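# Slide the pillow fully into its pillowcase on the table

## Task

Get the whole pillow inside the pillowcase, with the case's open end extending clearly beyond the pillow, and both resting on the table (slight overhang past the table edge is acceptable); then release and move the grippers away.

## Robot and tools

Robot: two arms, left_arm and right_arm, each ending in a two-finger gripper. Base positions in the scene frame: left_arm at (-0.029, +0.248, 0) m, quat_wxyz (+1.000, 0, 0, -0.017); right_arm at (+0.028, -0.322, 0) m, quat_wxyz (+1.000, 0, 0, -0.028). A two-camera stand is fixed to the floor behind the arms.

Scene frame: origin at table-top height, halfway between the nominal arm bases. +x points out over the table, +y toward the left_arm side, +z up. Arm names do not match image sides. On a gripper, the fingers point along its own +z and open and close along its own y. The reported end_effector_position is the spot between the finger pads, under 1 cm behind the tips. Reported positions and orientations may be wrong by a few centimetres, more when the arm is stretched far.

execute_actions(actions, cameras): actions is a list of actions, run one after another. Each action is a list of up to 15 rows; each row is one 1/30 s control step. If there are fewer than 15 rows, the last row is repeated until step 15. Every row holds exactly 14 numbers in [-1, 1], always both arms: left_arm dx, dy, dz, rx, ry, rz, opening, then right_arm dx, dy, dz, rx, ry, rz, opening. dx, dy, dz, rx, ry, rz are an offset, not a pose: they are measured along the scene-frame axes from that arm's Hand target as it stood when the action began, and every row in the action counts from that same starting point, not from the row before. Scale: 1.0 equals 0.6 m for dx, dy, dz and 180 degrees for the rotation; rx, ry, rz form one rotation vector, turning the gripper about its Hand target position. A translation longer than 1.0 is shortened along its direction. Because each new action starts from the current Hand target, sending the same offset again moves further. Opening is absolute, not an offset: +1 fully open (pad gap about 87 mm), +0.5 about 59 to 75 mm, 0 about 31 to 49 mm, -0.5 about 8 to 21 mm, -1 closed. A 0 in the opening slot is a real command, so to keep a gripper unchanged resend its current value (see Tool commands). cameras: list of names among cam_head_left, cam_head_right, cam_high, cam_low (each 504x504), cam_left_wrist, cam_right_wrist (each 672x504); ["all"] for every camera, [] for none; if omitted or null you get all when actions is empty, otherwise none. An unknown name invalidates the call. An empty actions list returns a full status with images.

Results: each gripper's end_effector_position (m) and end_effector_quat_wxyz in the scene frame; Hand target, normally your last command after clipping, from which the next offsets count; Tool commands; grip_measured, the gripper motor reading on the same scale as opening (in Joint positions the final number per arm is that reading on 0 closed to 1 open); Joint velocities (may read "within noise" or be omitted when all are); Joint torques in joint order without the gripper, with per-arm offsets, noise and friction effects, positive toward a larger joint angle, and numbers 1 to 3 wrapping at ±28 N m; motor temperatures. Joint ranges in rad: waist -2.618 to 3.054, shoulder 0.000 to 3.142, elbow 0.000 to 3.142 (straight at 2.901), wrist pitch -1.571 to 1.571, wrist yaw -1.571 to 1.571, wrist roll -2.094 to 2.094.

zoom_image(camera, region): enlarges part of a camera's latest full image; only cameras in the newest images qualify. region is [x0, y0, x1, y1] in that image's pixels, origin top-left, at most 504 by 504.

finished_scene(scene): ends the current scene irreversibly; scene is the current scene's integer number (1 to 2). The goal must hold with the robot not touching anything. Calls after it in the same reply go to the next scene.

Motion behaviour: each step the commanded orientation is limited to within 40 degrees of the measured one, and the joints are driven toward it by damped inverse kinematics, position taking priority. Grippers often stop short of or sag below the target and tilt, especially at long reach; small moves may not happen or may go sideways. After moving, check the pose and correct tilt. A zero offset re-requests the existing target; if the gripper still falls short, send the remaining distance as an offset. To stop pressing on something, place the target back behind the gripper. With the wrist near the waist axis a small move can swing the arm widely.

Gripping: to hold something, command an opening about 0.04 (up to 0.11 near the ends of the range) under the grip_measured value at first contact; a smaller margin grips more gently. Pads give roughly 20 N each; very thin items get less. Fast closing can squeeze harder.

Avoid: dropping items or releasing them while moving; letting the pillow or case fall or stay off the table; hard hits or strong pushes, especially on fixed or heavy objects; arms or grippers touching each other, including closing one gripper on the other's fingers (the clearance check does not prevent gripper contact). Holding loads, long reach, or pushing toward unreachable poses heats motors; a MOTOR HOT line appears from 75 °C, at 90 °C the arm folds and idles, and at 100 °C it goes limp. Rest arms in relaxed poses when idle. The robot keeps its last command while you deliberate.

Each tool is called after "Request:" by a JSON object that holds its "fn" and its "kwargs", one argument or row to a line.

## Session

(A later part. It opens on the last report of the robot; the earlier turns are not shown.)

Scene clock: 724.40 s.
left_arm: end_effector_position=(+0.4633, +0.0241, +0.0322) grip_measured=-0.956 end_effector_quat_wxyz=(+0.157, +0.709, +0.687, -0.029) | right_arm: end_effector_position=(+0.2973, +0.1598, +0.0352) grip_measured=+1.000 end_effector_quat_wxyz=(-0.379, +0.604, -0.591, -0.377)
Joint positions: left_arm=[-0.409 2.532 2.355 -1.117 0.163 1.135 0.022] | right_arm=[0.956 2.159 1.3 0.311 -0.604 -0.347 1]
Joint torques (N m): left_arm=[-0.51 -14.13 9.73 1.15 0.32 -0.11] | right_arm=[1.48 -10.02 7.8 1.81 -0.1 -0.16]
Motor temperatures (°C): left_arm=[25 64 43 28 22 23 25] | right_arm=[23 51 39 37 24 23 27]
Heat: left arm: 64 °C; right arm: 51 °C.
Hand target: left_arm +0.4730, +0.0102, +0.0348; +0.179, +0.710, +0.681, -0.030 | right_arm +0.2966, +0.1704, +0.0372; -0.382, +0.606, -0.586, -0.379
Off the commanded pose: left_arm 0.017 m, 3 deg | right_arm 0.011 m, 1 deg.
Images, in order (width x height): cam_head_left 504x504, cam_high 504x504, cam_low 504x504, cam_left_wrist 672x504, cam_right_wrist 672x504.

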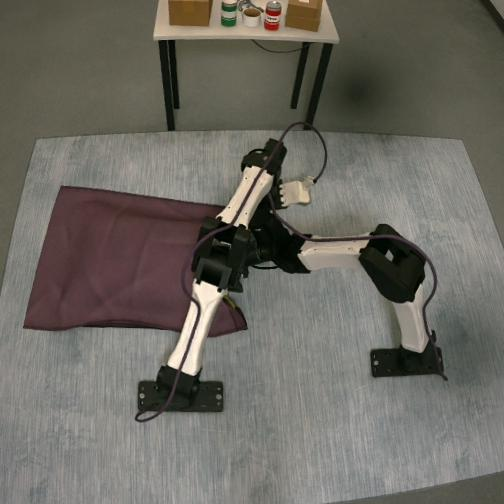

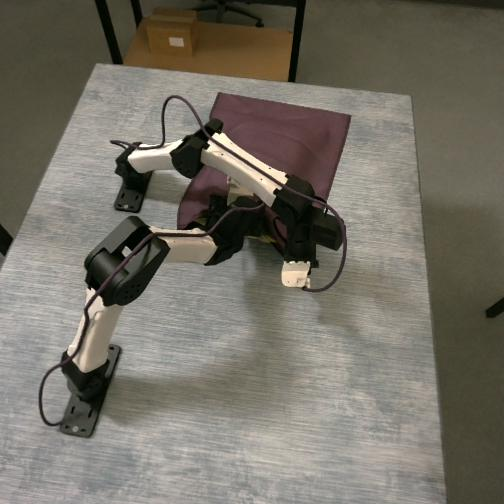

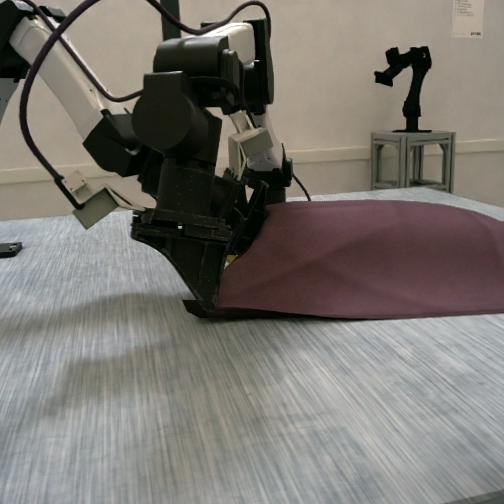

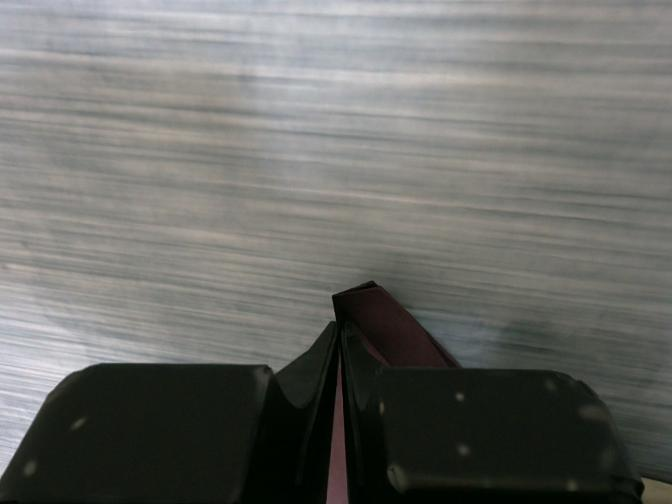

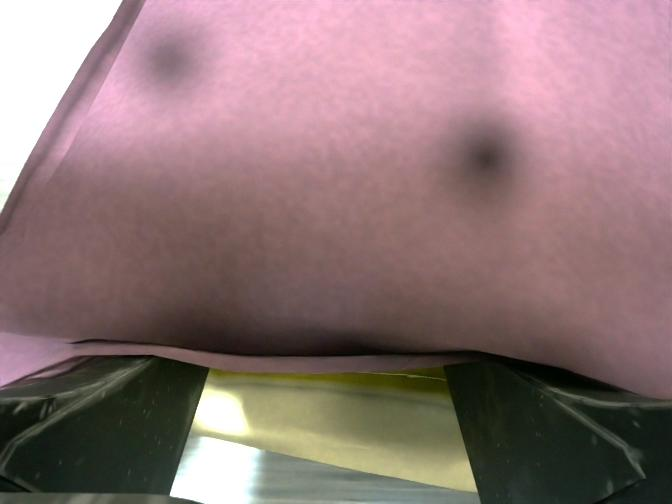

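Request:
{"fn": "execute_actions", "kwargs": {
  "actions": [
    [[0,0,0,0,0,0,-1,0,-0.08,0,0,0,0,1],[0,0,0,0,0,0,-1,0,-0.17,0,0,0,0,1]],
    [[0,0,0,0,0,0,-1,0,-0.08,0.04,0,0,0,1],[0,0,0,0,0,0,-1,0,-0.17,0.1,0,0,0,1]]
  ],
  "cameras": ["cam_low","cam_left_wrist","cam_right_wrist","cam_high"]
}}

Scene clock: 747.13 s.
left_arm: end_effector_position=(+0.4660, +0.0228, +0.0347) grip_measured=-0.957 end_effector_quat_wxyz=(+0.161, +0.708, +0.687, -0.027) | right_arm: end_effector_position=(+0.2942, -0.0328, +0.0885) grip_measured=+1.000 end_effector_quat_wxyz=(-0.379, +0.599, -0.595, -0.379)
Joint positions: left_arm=[-0.409 2.537 2.373 -1.119 0.163 1.135 0.022] | right_arm=[0.561 1.62 0.864 -0.019 -0.916 -0.664 1]
Joint torques (N m): left_arm=[-0.46 -13.94 9.51 1.12 0.35 -0.1] | right_arm=[-0.59 -8.5 6.3 1.35 -0.57 -0.25]
Motor temperatures (°C): left_arm=[25 64 46 29 23 23 25] | right_arm=[23 47 42 37 24 23 27]
Heat: left arm: 64 °C; right arm: 47 °C.
Hand target: left_arm +0.4731, +0.0102, +0.0349; +0.179, +0.710, +0.681, -0.030 | right_arm +0.2964, -0.0336, +0.0971; -0.382, +0.606, -0.586, -0.379
Off the commanded pose: left_arm 0.014 m, 2 deg | right_arm 0.009 m, 1 deg.
Images, in order (width x height): cam_high 504x504, cam_low 504x504, cam_left_wrist 672x504, cam_right_wrist 672x504.

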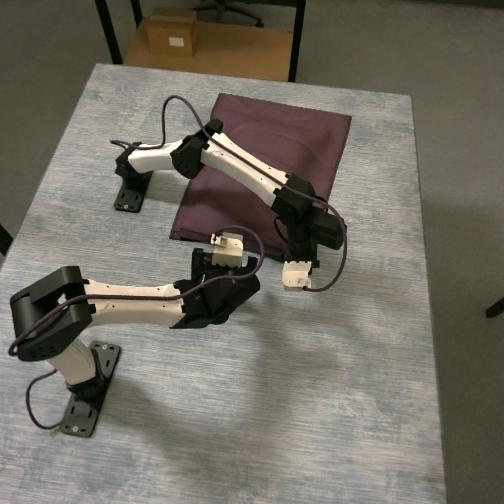

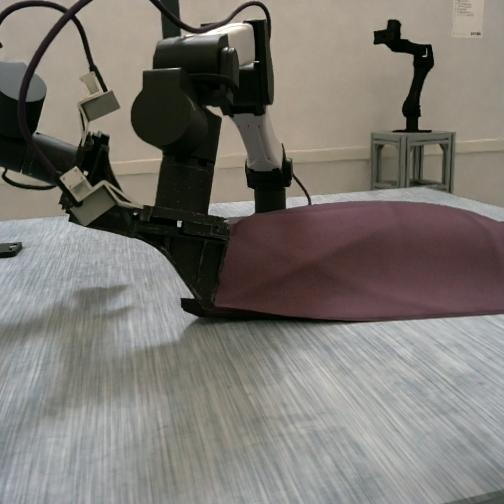

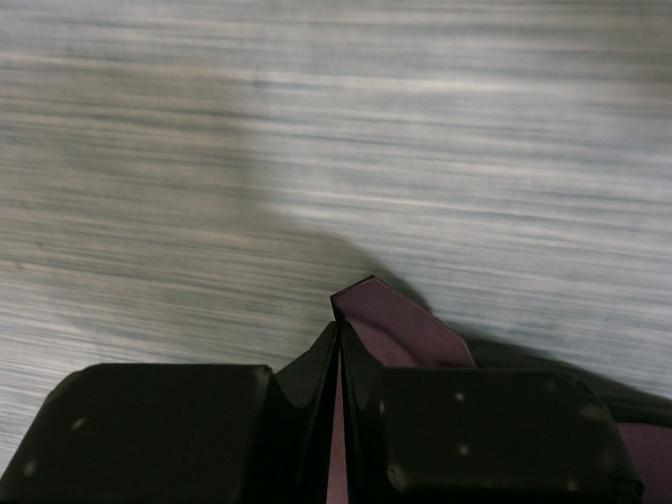

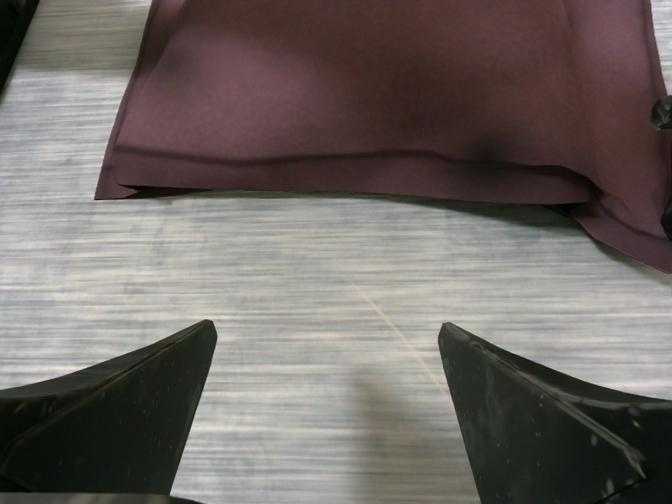

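Request:
{"fn": "execute_actions", "kwargs": {
  "actions": [
    [[0,0.02,-0.01,0,0,0,-1,0,0,0,0,0,0,1],[0,0.02,-0.022,0,0,0,-0.7,0,0,0,0,0,0,1],[0,0.02,-0.022,0,0,0,-0.4,0,0,0,0,0,0,1],[0,0.02,-0.022,0,0,0,-0.1,0,0,0,0,0,0,1],[0,0.02,-0.022,0,0,0,0.2,0,0,0,0,0,0,1]],
    [[0,0,0.06,0,0,0,0.2,0,0,0,0,0,0,1],[0,0,0.15,0,0,0,0.2,0,0,0,0,0,0,1]],
    [[-0.06,0.1,0.1,0,0,0,0.2,0,0,0,0,0,0,1],[-0.1,0.2,0.15,0,0,0,0.2,0,0,0,0,0,0,1]]
  ],
  "cameras": ["cam_low","cam_left_wrist","cam_right_wrist","cam_high","cam_head_left"]
}}

Scene clock: 761.20 s.
left_arm: end_effector_position=(+0.4190, +0.1450, +0.1932) grip_measured=+0.200 end_effector_quat_wxyz=(+0.170, +0.706, +0.687, -0.029) | right_arm: end_effector_position=(+0.2901, -0.0356, +0.0844) grip_measured=+1.000 end_effector_quat_wxyz=(-0.369, +0.603, -0.597, -0.379)
Joint positions: left_arm=[-0.189 2.223 2.47 -1.557 0.232 1.343 0.6] | right_arm=[0.561 1.62 0.864 -0.053 -0.916 -0.686 1]
Joint torques (N m): left_arm=[0.01 -15.57 5.3 0.72 0.33 0.01] | right_arm=[-0.62 -8.08 7.32 1.32 -0.54 -0.33]
Motor temperatures (°C): left_arm=[25 66 47 29 23 23 25] | right_arm=[23 45 42 36 24 23 27]
Heat: left arm: 66 °C; right arm: 45 °C.
Hand target: left_arm +0.4131, +0.1422, +0.2016; +0.179, +0.710, +0.681, -0.030 | right_arm +0.2965, -0.0336, +0.0971; -0.382, +0.606, -0.586, -0.379
Off the commanded pose: left_arm 0.011 m, 1 deg | right_arm 0.014 m, 2 deg.
Images, in order (width x height): cam_head_left 504x504, cam_high 504x504, cam_low 504x504, cam_left_wrist 672x504, cam_right_wrist 672x504.

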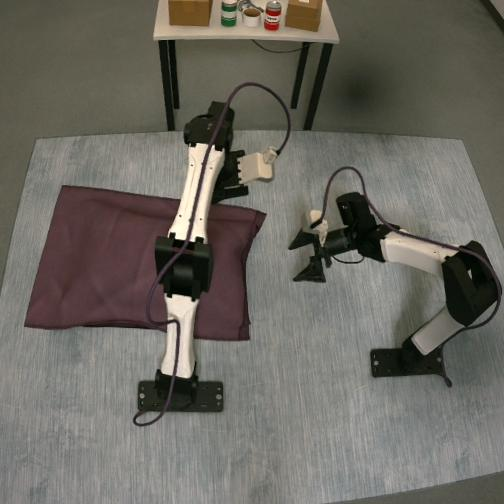

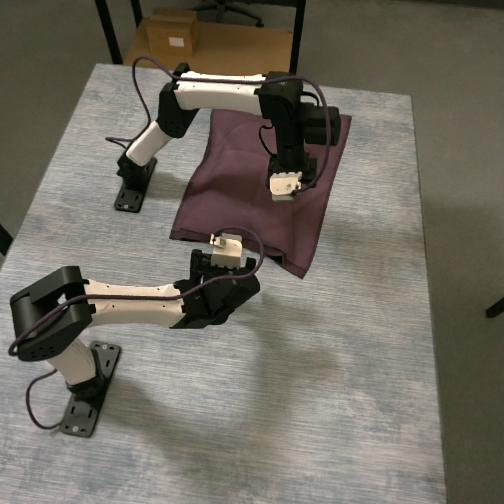

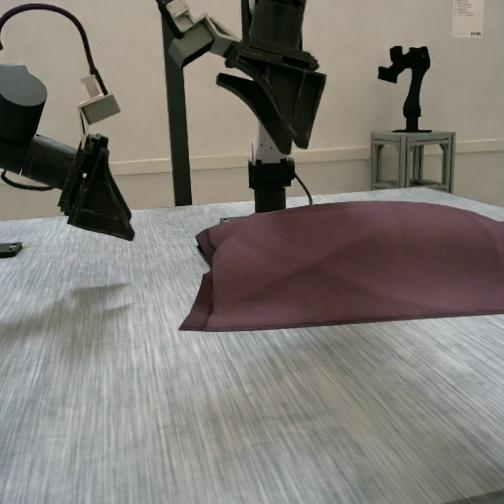

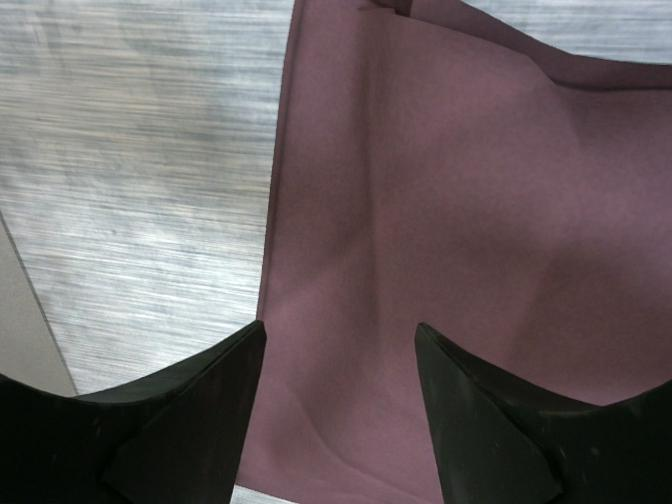

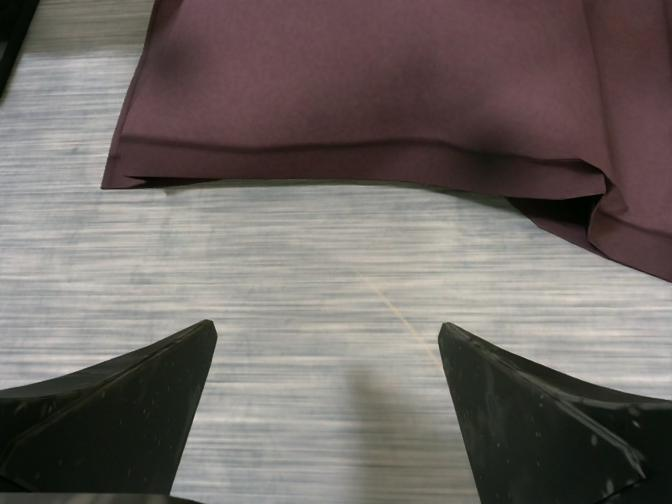

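Request:
{"fn": "zoom_image", "kwargs": {
  "camera": "cam_right_wrist",
  "region": [90, 90, 594, 280]
}}

Request:
{"fn": "zoom_image", "kwargs": {
  "camera": "cam_low",
  "region": [150, 190, 504, 350]
}}

Scaled by 1.000.

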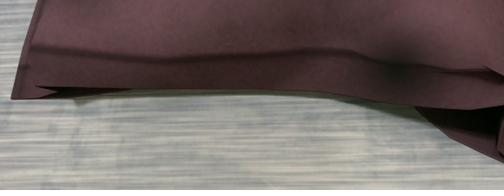

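Scaled by 1.424 from the camera's image (finer frame: 720x720).

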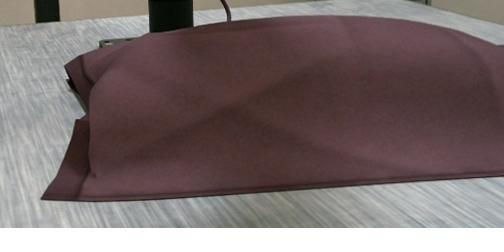

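Request:
{"fn": "execute_actions", "kwargs": {
  "actions": [
    [[-0.12,0.08,0.03,0,0,0,0.2,0,-0.08,-0.03,0.06,0,0,1],[-0.25,0.15,0.05,0,0,0,0.2,0,-0.15,-0.06,0.13,0,0,1]]
  ],
  "cameras": ["cam_right_wrist","cam_high"]
}}

Scene clock: 778.60 s.
left_arm: end_effector_position=(+0.2619, +0.2327, +0.2351) grip_measured=+0.200 end_effector_quat_wxyz=(+0.176, +0.709, +0.682, -0.023) | right_arm: end_effector_position=(+0.2968, -0.1242, +0.0621) grip_measured=+1.000 end_effector_quat_wxyz=(-0.482, +0.531, -0.501, -0.484)
Joint positions: left_arm=[0.012 1.518 1.711 -1.539 0.281 1.555 0.6] | right_arm=[0.147 1.776 0.609 0.329 -1.482 -0.863 1]
Joint torques (N m): left_arm=[0.77 -5.18 5.18 0.8 0.37 0] | right_arm=[-0.31 -5.53 3.55 1.23 -0.61 -0.27]
Motor temperatures (°C): left_arm=[25 66 45 29 23 23 25] | right_arm=[23 43 42 36 24 23 27]
Heat: left arm: 66 °C; right arm: 43 °C.
Hand target: left_arm +0.2630, +0.2323, +0.2317; +0.179, +0.709, +0.681, -0.030 | right_arm +0.2964, -0.1235, +0.0611; -0.497, +0.516, -0.497, -0.490
Off the commanded pose: left_arm 0.004 m, 1 deg | right_arm 0.001 m, 3 deg.
Images, in order (width x height): cam_high 504x504, cam_right_wrist 672x504.

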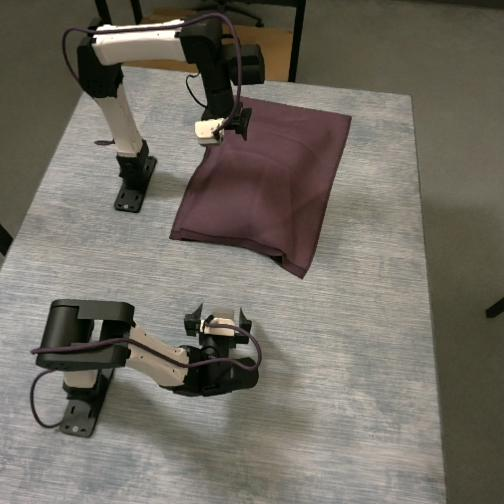

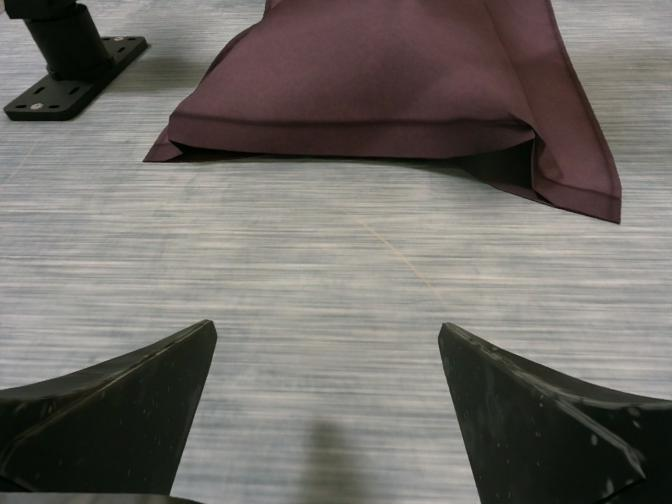

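Request:
{"fn": "zoom_image", "kwargs": {
  "camera": "cam_right_wrist",
  "region": [140, 60, 640, 240]
}}

Request:
{"fn": "zoom_image", "kwargs": {
  "camera": "cam_high",
  "region": [150, 90, 370, 290]
}}

Scaled by 1.008 from the camera's image (finer frame: 960x720).

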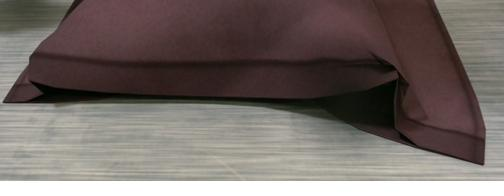

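Scaled by 2.291 from the camera's image (finer frame: 720x720).

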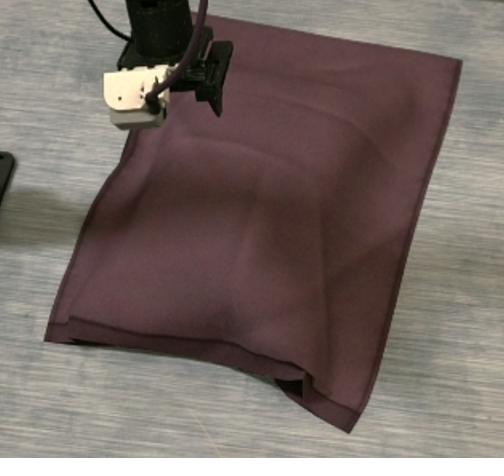

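Request:
{"fn": "zoom_image", "kwargs": {
  "camera": "cam_right_wrist",
  "region": [440, 110, 560, 220]
}}

Request:
{"fn": "zoom_image", "kwargs": {
  "camera": "cam_right_wrist",
  "region": [140, 120, 460, 180]
}}

Scaled by 4.200 from the camera's image (finer frame: 960x720).

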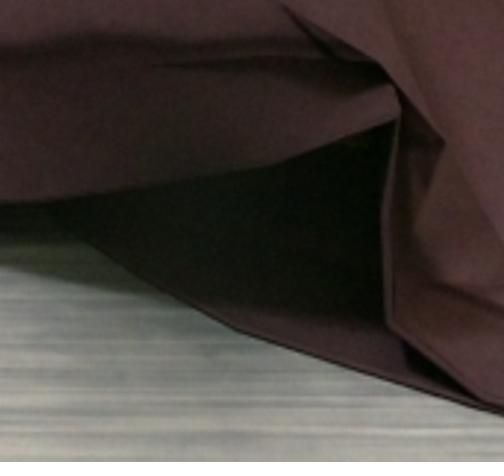

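Scaled by 1.575 from the camera's image (finer frame: 960x720).

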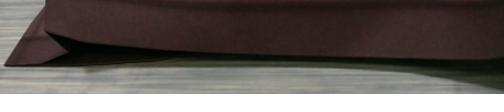

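Request:
{"fn": "execute_actions", "kwargs": {
  "actions": [
    [[0,0,0,0,0,0,0.2,0.03,0.04,-0.02,0,0,0,1],[0,0,0,0,0,0,0.2,0.07,0.09,-0.045,0,0,0,1]]
  ],
  "cameras": ["cam_right_wrist"]
}}

Request:
{"fn": "zoom_image", "kwargs": {
  "camera": "cam_right_wrist",
  "region": [60, 60, 560, 310]
}}

Scene clock: 834.43 s.
left_arm: end_effector_position=(+0.2621, +0.2321, +0.2351) grip_measured=+0.200 end_effector_quat_wxyz=(+0.178, +0.710, +0.681, -0.024) | right_arm: end_effector_position=(+0.3404, -0.0707, +0.0433) grip_measured=+1.000 end_effector_quat_wxyz=(-0.466, +0.557, -0.484, -0.488)
Joint positions: left_arm=[0.012 1.518 1.711 -1.539 0.285 1.559 0.6] | right_arm=[0.297 2.026 0.79 0.69 -1.398 -0.587 1]
Joint torques (N m): left_arm=[1.02 -5.55 5.18 0.77 0.37 0] | right_arm=[0.66 -7.36 3.02 1.42 -0.15 -0.14]
Motor temperatures (°C): left_arm=[25 48 43 28 23 23 24] | right_arm=[23 37 39 35 24 23 27]
Heat: left arm: 48 °C; right arm: 39 °C.
Hand target: left_arm +0.2630, +0.2322, +0.2317; +0.179, +0.709, +0.681, -0.030 | right_arm +0.3385, -0.0696, +0.0341; -0.497, +0.516, -0.497, -0.490
Off the commanded pose: left_arm 0.004 m, 1 deg | right_arm 0.009 m, 6 deg.

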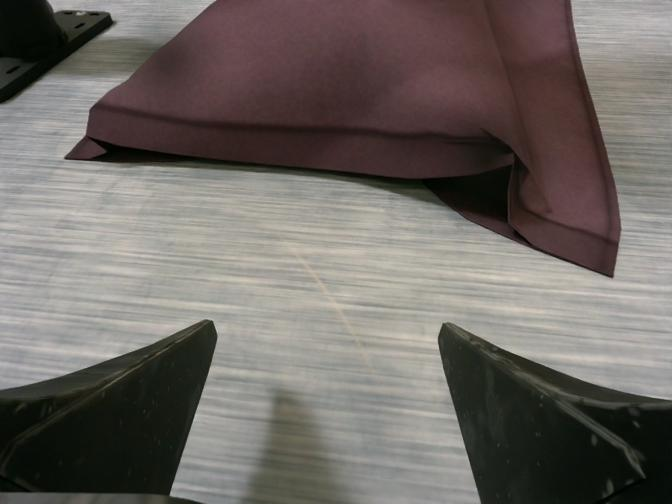

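Scaled by 1.008 from the camera's image (finer frame: 960x720).

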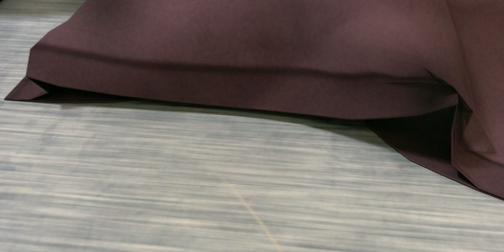

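Request:
{"fn": "execute_actions", "kwargs": {
  "actions": [
    [[-0.05,-0.07,-0.04,0,0.017,0,0.2,0.02,0,0.07,-0.08,0,0,0.3],[-0.1,-0.135,-0.085,0,0.033,0,0.2,0.05,0.02,0.13,-0.195,0,0,0.3]],
    [[-0.05,-0.07,-0.04,0,0.017,0,0.2,0.07,0.04,0.01,-0.1,0,0,0.3],[-0.105,-0.135,-0.085,0,0.033,0,0.2,0.145,0.09,0.02,-0.195,0,0,0.3]],
    [[0,0,0,0,0,0,0.2,0,0,0,0,0,0,0.3]]
  ],
  "cameras": ["cam_right_wrist","cam_left_wrist","cam_high","cam_low"]
}}

Scene clock: 868.20 s.
left_arm: end_effector_position=(+0.1403, +0.0703, +0.1333) grip_measured=+0.200 end_effector_quat_wxyz=(+0.109, +0.703, +0.695, -0.108) | right_arm: end_effector_position=(+0.4529, -0.0069, +0.1260) grip_measured=+0.300 end_effector_quat_wxyz=(-0.196, +0.693, -0.685, -0.110)
Joint positions: left_arm=[-0.737 1.37 1.182 -1.165 0.219 0.787 0.6] | right_arm=[0.66 2.517 2.697 -1.395 -0.286 -0.926 0.65]
Joint torques (N m): left_arm=[-0.31 -5.12 5.57 0.9 0.12 -0.12] | right_arm=[0.9 -12.23 7.3 0.98 -0.04 -0.31]
Heat: left arm: 45 °C; right arm: 39 °C.
Hand target: left_arm +0.1401, +0.0702, +0.1297; +0.108, +0.703, +0.696, -0.104 | right_arm +0.4554, -0.0035, +0.1241; -0.110, +0.708, -0.688, -0.115
Off the commanded pose: left_arm 0.004 m, 0 deg | right_arm 0.005 m, 10 deg.
Images, in order (width x height): cam_high 504x504, cam_low 504x504, cam_left_wrist 672x504, cam_right_wrist 672x504.

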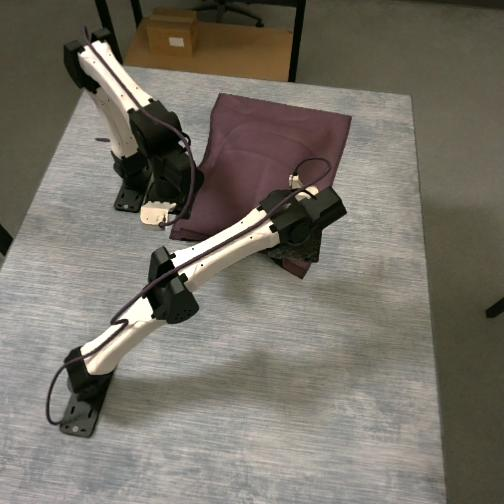

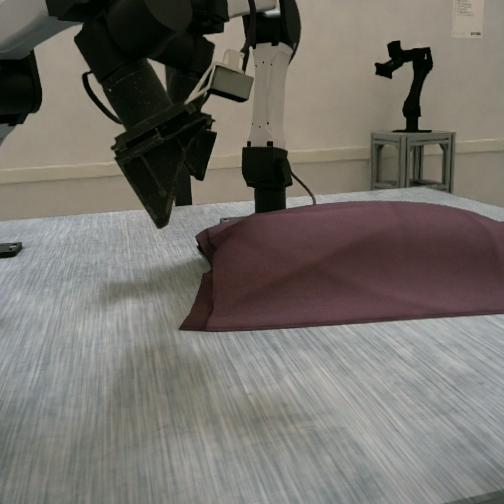

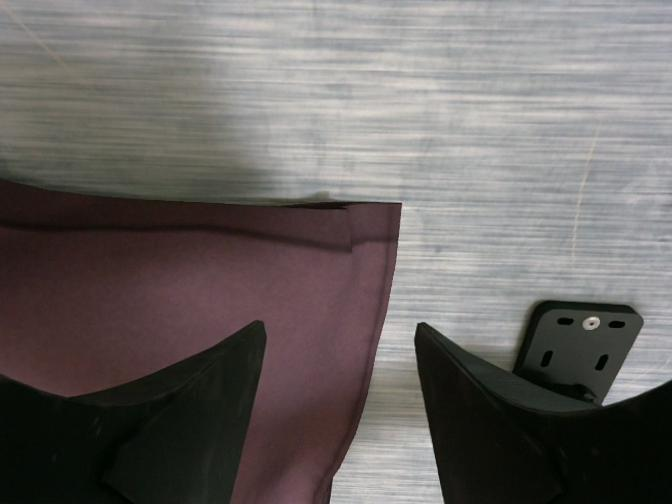

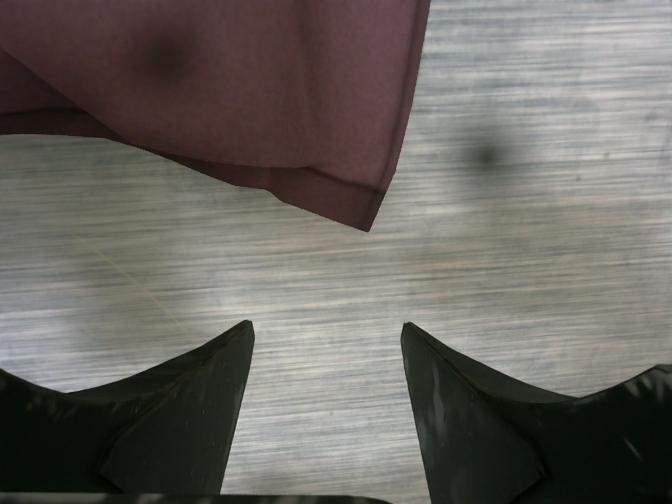

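Request:
{"fn": "execute_actions", "kwargs": {
  "actions": [
    [[-0.02,0.005,-0.07,0,0,0,0.2,0.02,0.02,-0.07,0,0,0,0.3],[-0.035,0.008,-0.145,0,0,0,0.2,0.03,0.0425,-0.14,0,0,0,0.3]],
    [[0,0,0,0,0,0,0.2,0,0,0,0,0,0,0.3]]
  ],
  "cameras": ["cam_right_wrist","cam_left_wrist"]
}}

Scene clock: 890.83 s.
left_arm: end_effector_position=(+0.1200, +0.0738, +0.0460) grip_measured=+0.200 end_effector_quat_wxyz=(+0.108, +0.703, +0.695, -0.108) | right_arm: end_effector_position=(+0.4673, +0.0174, +0.0290) grip_measured=+0.300 end_effector_quat_wxyz=(-0.157, +0.702, -0.685, -0.112)
Joint positions: left_arm=[-0.79 1.344 0.812 -0.811 0.208 0.735 0.6] | right_arm=[0.685 2.789 2.843 -1.344 -0.272 -0.926 0.65]
Joint torques (N m): left_arm=[-0.24 -4.93 5.16 0.88 0.14 -0.13] | right_arm=[0.44 -16.12 7.1 0.91 -0.07 -0.18]
Heat: left arm: 45 °C; right arm: 41 °C.
Hand target: left_arm +0.1190, +0.0751, +0.0426; +0.108, +0.703, +0.696, -0.104 | right_arm +0.4736, +0.0220, +0.0403; -0.111, +0.708, -0.688, -0.115
Off the commanded pose: left_arm 0.004 m, 1 deg | right_arm 0.014 m, 5 deg.
elbow stopped short (right arm): the move would have taken joint 3 (elbow) straighter than the controller allows.
Images, in order (width x height): cam_left_wrist 672x504, cam_right_wrist 672x504.

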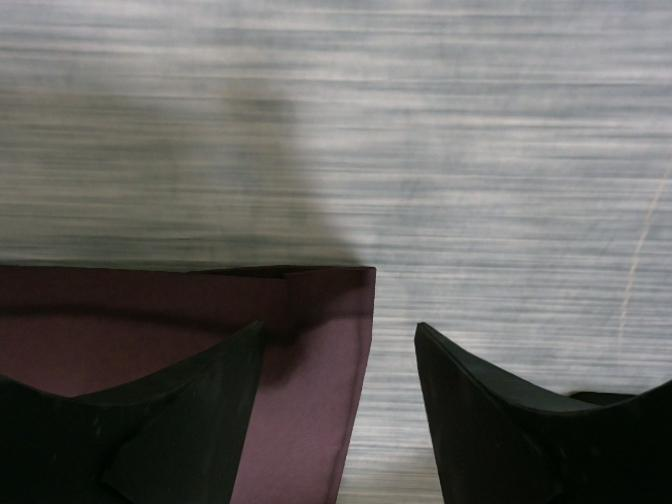

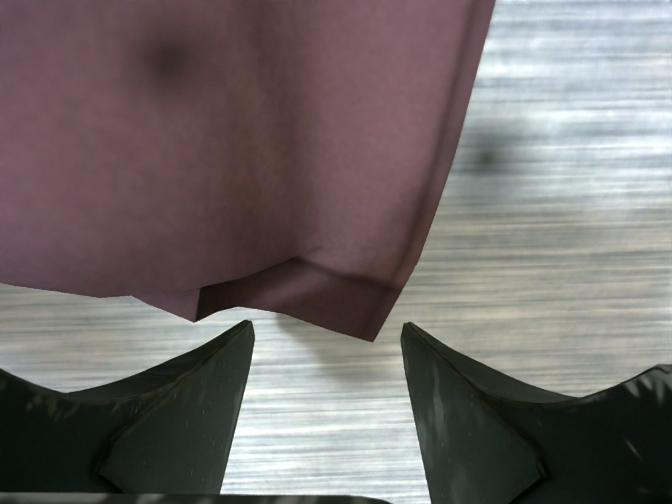

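Request:
{"fn": "execute_actions", "kwargs": {
  "actions": [
    [[0,0.008,0,0,0,0,0.2,0.023,0.02,0.02,0.055,0,0,0.3],[0,0.016,0,0,0,0,0.2,0.025,0.042,0.015,0.11,0,0,0.3]],
    [[0,0,-0.03,0,0,0,0.2,0,0,-0.02,0,0,0,0.3],[0,0,-0.06,0,0,0,0.2,0,0,-0.045,0,0,0,0.3]]
  ],
  "cameras": ["cam_right_wrist","cam_left_wrist","cam_low"]
}}

Scene clock: 909.80 s.
left_arm: end_effector_position=(+0.1164, +0.0846, +0.0145) grip_measured=+0.200 end_effector_quat_wxyz=(+0.107, +0.704, +0.695, -0.105) | right_arm: end_effector_position=(+0.4880, +0.0412, +0.0249) grip_measured=+0.300 end_effector_quat_wxyz=(-0.228, +0.676, -0.663, -0.224)
Joint positions: left_arm=[-0.773 1.354 0.686 -0.682 0.205 0.754 0.6] | right_arm=[0.618 2.829 2.843 -1.199 -0.538 -0.92 0.65]
Joint torques (N m): left_arm=[0.92 -2.52 4.71 1.16 0.21 -0.01] | right_arm=[0.64 -13.89 6.78 1.09 -0.53 -0.22]
Motor temperatures (°C): left_arm=[25 43 41 29 22 23 24] | right_arm=[23 43 42 34 24 23 27]
Heat: left arm: 43 °C; right arm: 43 °C.
Hand target: left_arm +0.1191, +0.0846, +0.0067; +0.108, +0.703, +0.696, -0.104 | right_arm +0.4885, +0.0471, +0.0222; -0.230, +0.678, -0.658, -0.231
Off the commanded pose: left_arm 0.008 m, 0 deg | right_arm 0.007 m, 1 deg.
elbow stopped short (right arm): the move would have taken joint 3 (elbow) straighter than the controller allows.
Images, in order (width x height): cam_low 504x504, cam_left_wrist 672x504, cam_right_wrist 672x504.

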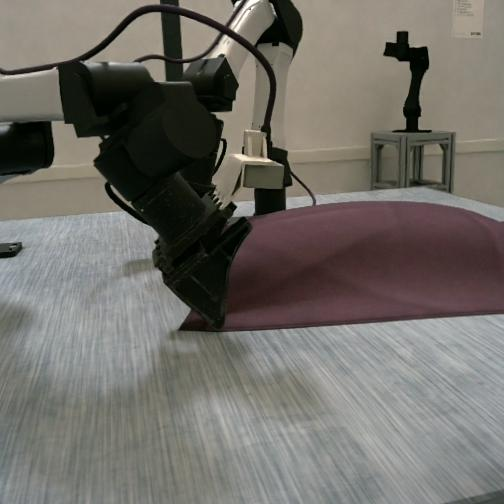

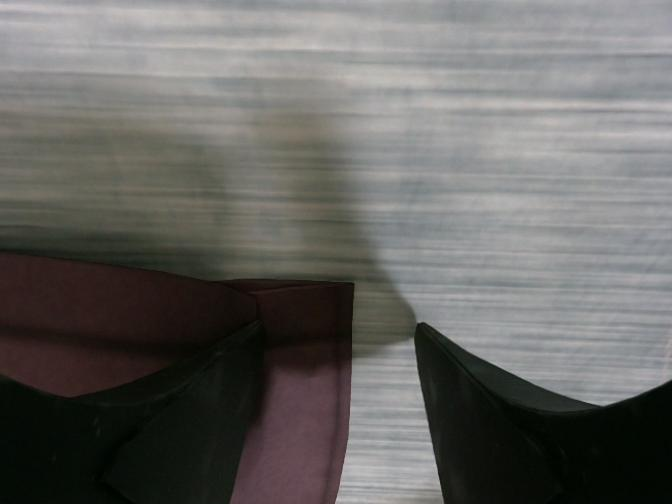

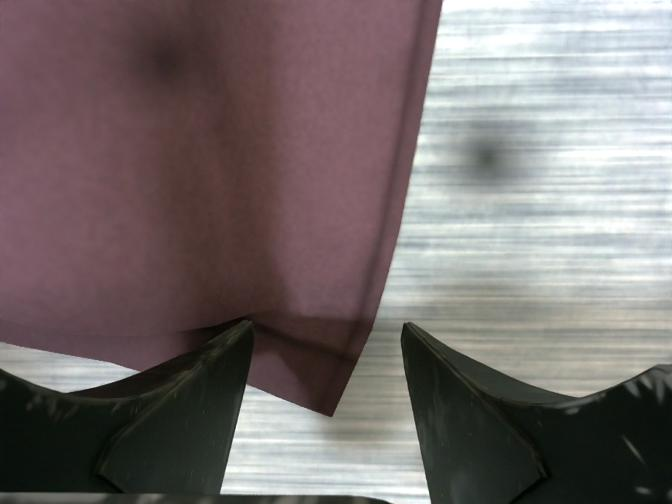

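Request:
{"fn": "execute_actions", "kwargs": {
  "actions": [
    [[0,0,0,0,0,0,0.2,0,0,-0.015,0,0,0,0.3],[0,0,0,0,0,0,0.2,0,0,-0.028,0,0,0,0.3]],
    [[0,0,0,0,0,0,0,0,0,0,0,0,0,0],[0,0,0,0,0,0,-0.3,0,0,0,0,0,0,-0.3],[0,0,0,0,0,0,-0.6,0,0,0,0,0,0,-0.6],[0,0,0,0,0,0,-1,0,0,0,0,0,0,-1]]
  ],
  "cameras": ["cam_right_wrist","cam_left_wrist"]
}}

Scene clock: 916.77 s.
left_arm: end_effector_position=(+0.1239, +0.0804, +0.0149) grip_measured=-0.999 end_effector_quat_wxyz=(+0.123, +0.703, +0.694, -0.100) | right_arm: end_effector_position=(+0.4898, +0.0494, +0.0181) grip_measured=-0.933 end_effector_quat_wxyz=(-0.238, +0.677, -0.655, -0.236)
Joint positions: left_arm=[-0.77 1.357 0.686 -0.648 0.196 0.755 0] | right_arm=[0.619 2.839 2.824 -1.152 -0.568 -0.921 0.034]
Joint torques (N m): left_arm=[0.55 -2.74 4.68 0.88 0.26 -0.05] | right_arm=[0.31 -15.09 3.47 1.14 -0.22 -0.29]
Heat: left arm: 43 °C; right arm: 43 °C.
Hand target: left_arm +0.1190, +0.0846, +0.0067; +0.108, +0.703, +0.696, -0.104 | right_arm +0.4885, +0.0471, +0.0052; -0.230, +0.678, -0.658, -0.231
Off the commanded pose: left_arm 0.010 m, 2 deg | right_arm 0.013 m, 1 deg.
Images, in order (width x height): cam_left_wrist 672x504, cam_right_wrist 672x504.

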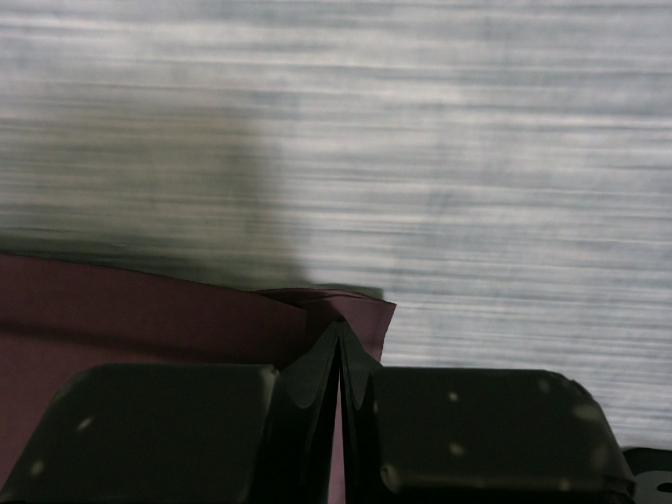

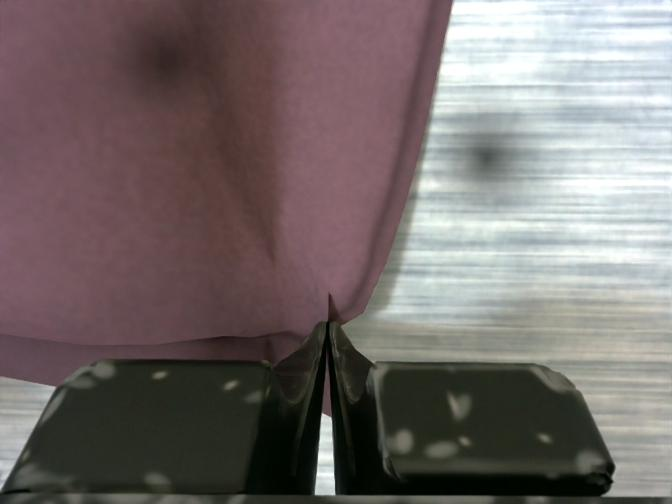

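Request:
{"fn": "execute_actions", "kwargs": {
  "actions": [
    [[0,0,0.02,0,0,0,-0.5,0,0,0,0,0,0,-1],[0,0,0.04,0,0,0,0.1,0,0,0,0,0,0,-1],[-0.008,0,0.04,0,0,0,0.3,0,0,0,0,0,0,-1]],
    [[0,0.005,-0.03,0,0,0,0.3,0,0,0,0,0,0,-1],[0,0.005,-0.06,0,0,0,0.3,0,0,0,0,0,0,-1]],
    [[0,0,0,0,0,0,0,0,0,0,0,0,0,-1],[0,0,0,0,0,0,-0.3,0,0,0,0,0,0,-1],[0,0,0,0,0,0,-0.6,0,0,0,0,0,0,-1],[0,0,0,0,0,0,-1,0,0,0,0,0,0,-1]]
  ],
  "cameras": ["cam_right_wrist","cam_left_wrist"]
}}

Scene clock: 927.50 s.
left_arm: end_effector_position=(+0.1292, +0.0820, +0.0133) grip_measured=-0.951 end_effector_quat_wxyz=(+0.139, +0.701, +0.694, -0.086) | right_arm: end_effector_position=(+0.4898, +0.0494, +0.0181) grip_measured=-0.933 end_effector_quat_wxyz=(-0.238, +0.677, -0.655, -0.236)
Joint positions: left_arm=[-0.77 1.338 0.661 -0.609 0.167 0.753 0.024] | right_arm=[0.619 2.839 2.824 -1.152 -0.568 -0.921 0.034]
Joint torques (N m): left_arm=[0.14 -1.1 2.66 1.04 0.49 -0.06] | right_arm=[0.29 -15.08 3.51 1.13 -0.2 -0.29]
Heat: left arm: 42 °C; right arm: 45 °C.
Hand target: left_arm +0.1143, +0.0876, -0.0053; +0.108, +0.703, +0.696, -0.104 | right_arm +0.4885, +0.0471, +0.0052; -0.230, +0.678, -0.658, -0.231
Off the commanded pose: left_arm 0.025 m, 4 deg | right_arm 0.013 m, 1 deg.
Images, in order (width x height): cam_left_wrist 672x504, cam_right_wrist 672x504.

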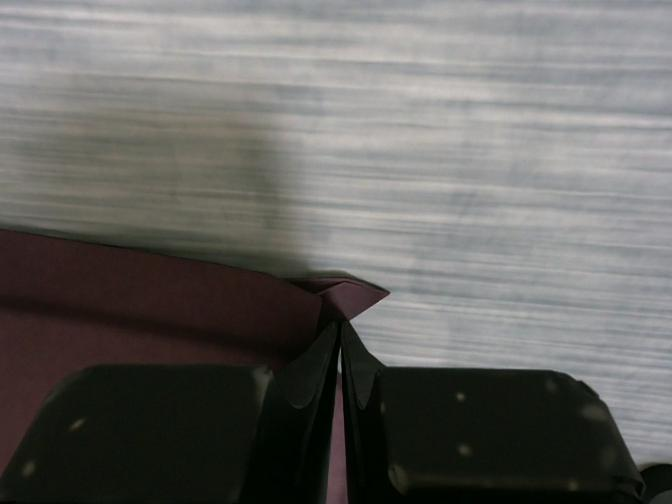

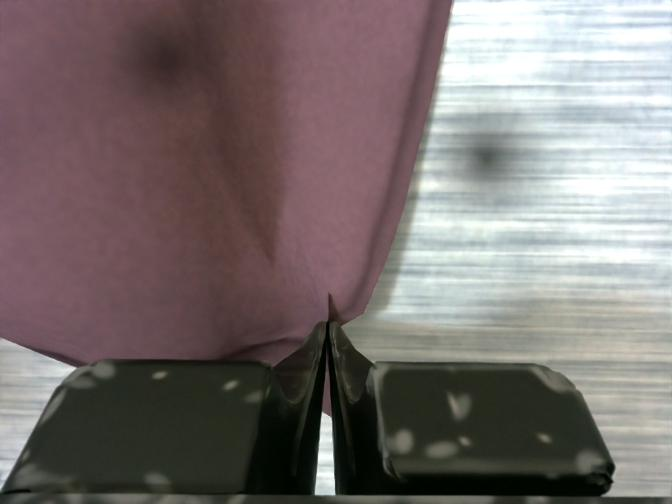

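Request:
{"fn": "execute_actions", "kwargs": {
  "actions": [
    [[0,-0.008,0.057,0,0,0,-1,0,-0.008,0.054,0,0,0,-1],[0,-0.017,0.114,0,0,0,-1,0,-0.017,0.108,0,0,0,-1]],
    [[0,-0.008,0.057,0,0,0,-1,0,-0.008,0.054,0,0,0,-1],[0,-0.017,0.114,0,0,0,-1,0,-0.017,0.108,0,0,0,-1]],
    [[0,-0.008,0.057,0,0,0,-1,0,-0.008,0.054,0,0,0,-1],[0,-0.017,0.114,0,0,0,-1,0,-0.017,0.108,0,0,0,-1]]
  ],
  "cameras": ["cam_right_wrist","cam_left_wrist","cam_low","cam_high","cam_head_left"]
}}

Scene clock: 953.67 s.
left_arm: end_effector_position=(+0.1171, +0.0590, +0.1928) grip_measured=-0.985 end_effector_quat_wxyz=(+0.107, +0.703, +0.696, -0.099) | right_arm: end_effector_position=(+0.4823, +0.0188, +0.1771) grip_measured=-0.945 end_effector_quat_wxyz=(-0.318, +0.650, -0.655, -0.218)
Joint positions: left_arm=[-0.857 1.38 1.43 -1.385 0.176 0.67 0.008] | right_arm=[0.579 2.549 2.852 -1.291 -0.568 -0.864 0.027]
Joint torques (N m): left_arm=[-0.46 -5.05 9.1 0.57 0.2 -0.15] | right_arm=[-0.79 -16.9 6.12 1.49 -0.4 -0.15]
Motor temperatures (°C): left_arm=[25 41 40 29 23 23 25] | right_arm=[23 48 39 34 24 23 28]
Heat: left arm: 41 °C; right arm: 48 °C.
Hand target: left_arm +0.1143, +0.0571, +0.1998; +0.108, +0.703, +0.696, -0.104 | right_arm +0.4885, +0.0165, +0.1998; -0.230, +0.678, -0.658, -0.231
Off the commanded pose: left_arm 0.008 m, 1 deg | right_arm 0.023 m, 11 deg.
elbow stopped short (right arm): the move would have taken joint 3 (elbow) straighter than the controller allows.
Images, in order (width x height): cam_head_left 504x504, cam_high 504x504, cam_low 504x504, cam_left_wrist 672x504, cam_right_wrist 672x504.

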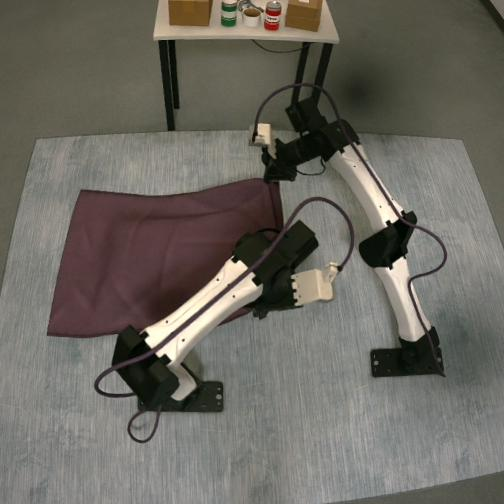

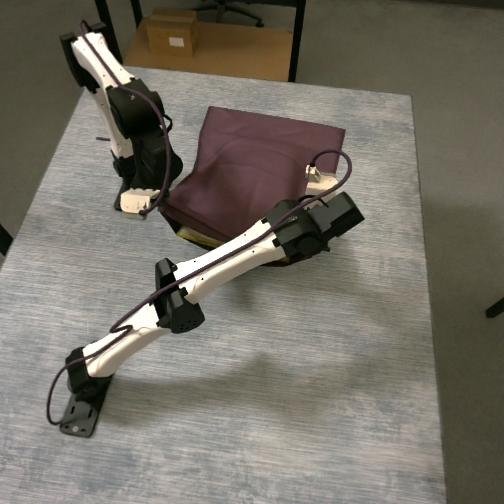

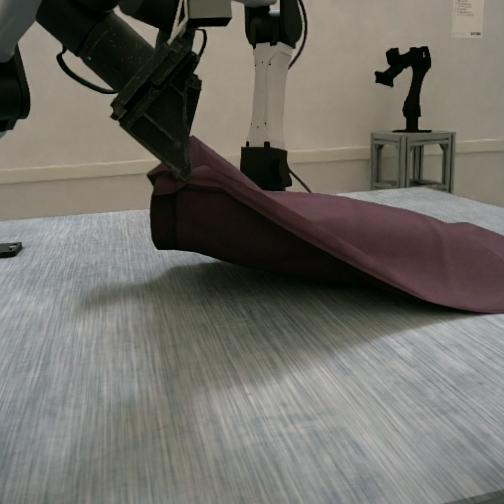

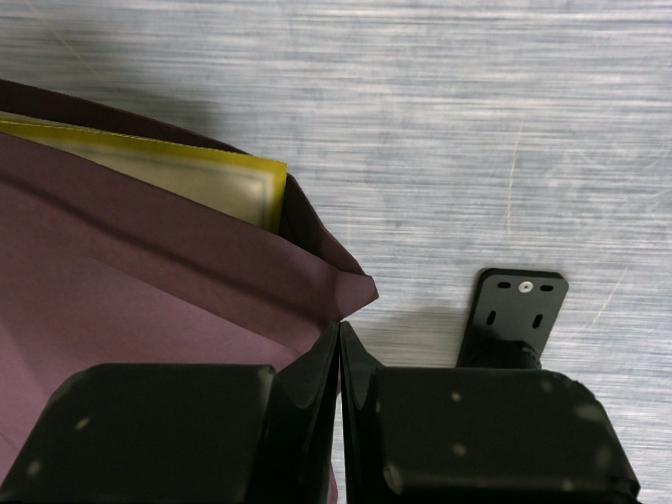

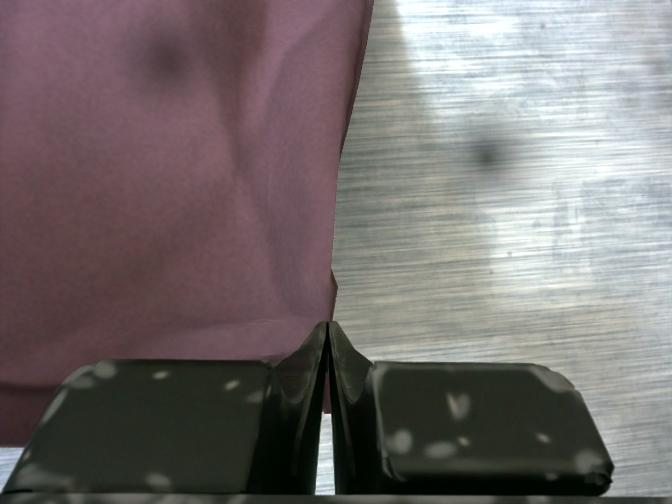

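Request:
{"fn": "execute_actions", "kwargs": {
  "actions": [
    [[0,0,0.036,0,0,0,-1,-0.005,-0.008,0.033,0.033,0,0,-1],[0,0,0.072,0,0,0,-1,-0.011,-0.017,0.067,0.067,0,0,-1]],
    [[0,0,0.036,0,0,0,-1,-0.005,-0.008,0.033,0.033,0,0,-1],[0,0,0.072,0,0,0,-1,-0.011,-0.017,0.067,0.067,0,0,-1]],
    [[0,0,0.036,0,0,0,-1,-0.005,-0.008,0.033,0.033,0,0,-1],[0,0,0.072,0,0,0,-1,-0.011,-0.017,0.067,0.067,0,0,-1]]
  ],
  "cameras": ["cam_right_wrist","cam_left_wrist","cam_low","cam_high"]
}}

Scene clock: 969.63 s.
left_arm: end_effector_position=(+0.1151, +0.0577, +0.3219) grip_measured=-0.985 end_effector_quat_wxyz=(+0.263, +0.674, +0.681, -0.115) | right_arm: end_effector_position=(+0.4710, -0.0132, +0.2882) grip_measured=-0.945 end_effector_quat_wxyz=(-0.401, +0.563, -0.581, -0.429)
Joint positions: left_arm=[-0.874 1.336 1.903 -1.573 0.154 0.608 0.007] | right_arm=[0.388 2.443 2.852 -1.22 -1.129 -0.712 0.027]
Joint torques (N m): left_arm=[-0.39 -3.41 7.39 1.38 0.09 -0.15] | right_arm=[-0.43 -17.5 5.91 1.67 -0.71 -0.16]
Heat: left arm: 42 °C; right arm: 50 °C.
Hand target: left_arm +0.1143, +0.0571, +0.3295; +0.108, +0.702, +0.696, -0.104 | right_arm +0.4687, -0.0141, +0.3203; -0.430, +0.573, -0.554, -0.424
Off the commanded pose: left_arm 0.008 m, 18 deg | right_arm 0.032 m, 5 deg.
elbow stopped short (right arm): the move would have taken joint 3 (elbow) straighter than the controller allows.
joint sent to its limit (left arm) — joint 4 (wrist pitch), lower limit. The joint targets are off in orientation, not in position.
Images, in order (width x height): cam_high 504x504, cam_low 504x504, cam_left_wrist 672x504, cam_right_wrist 672x504.

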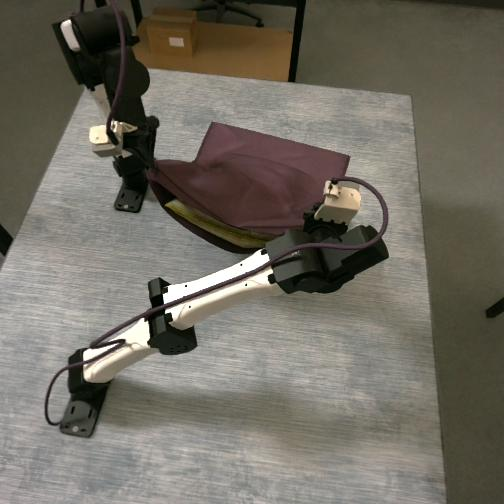

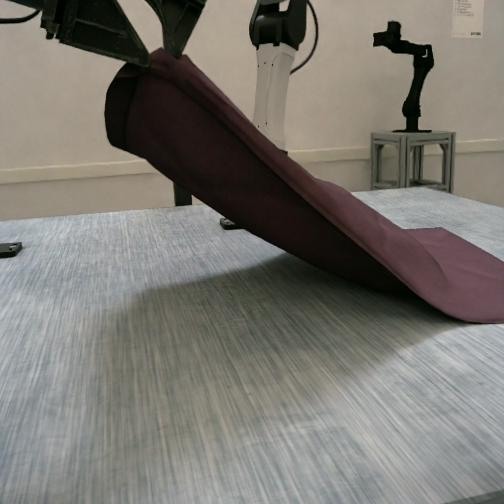

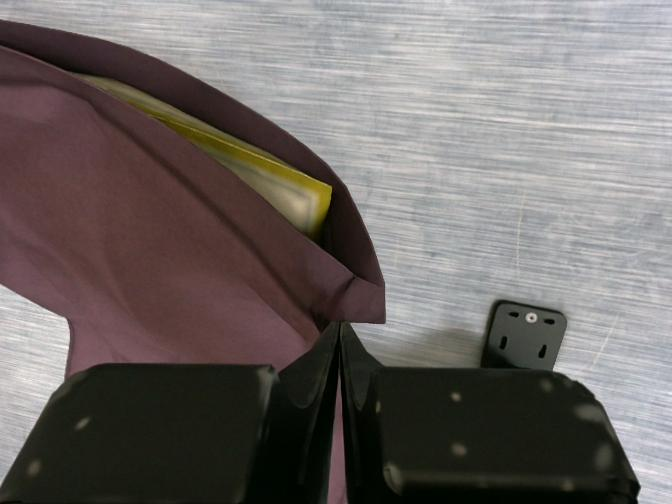

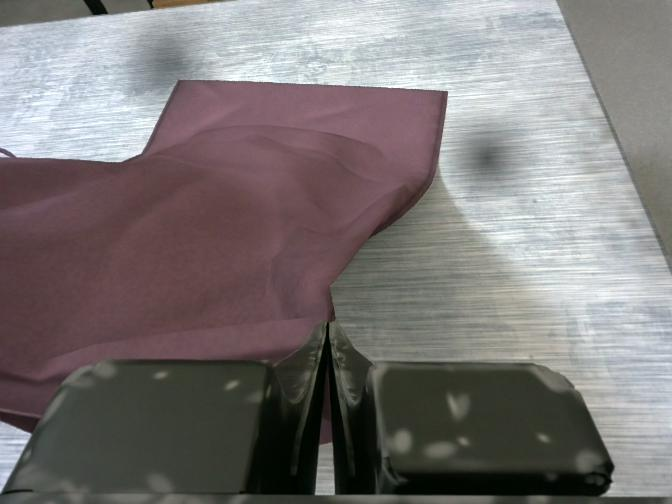

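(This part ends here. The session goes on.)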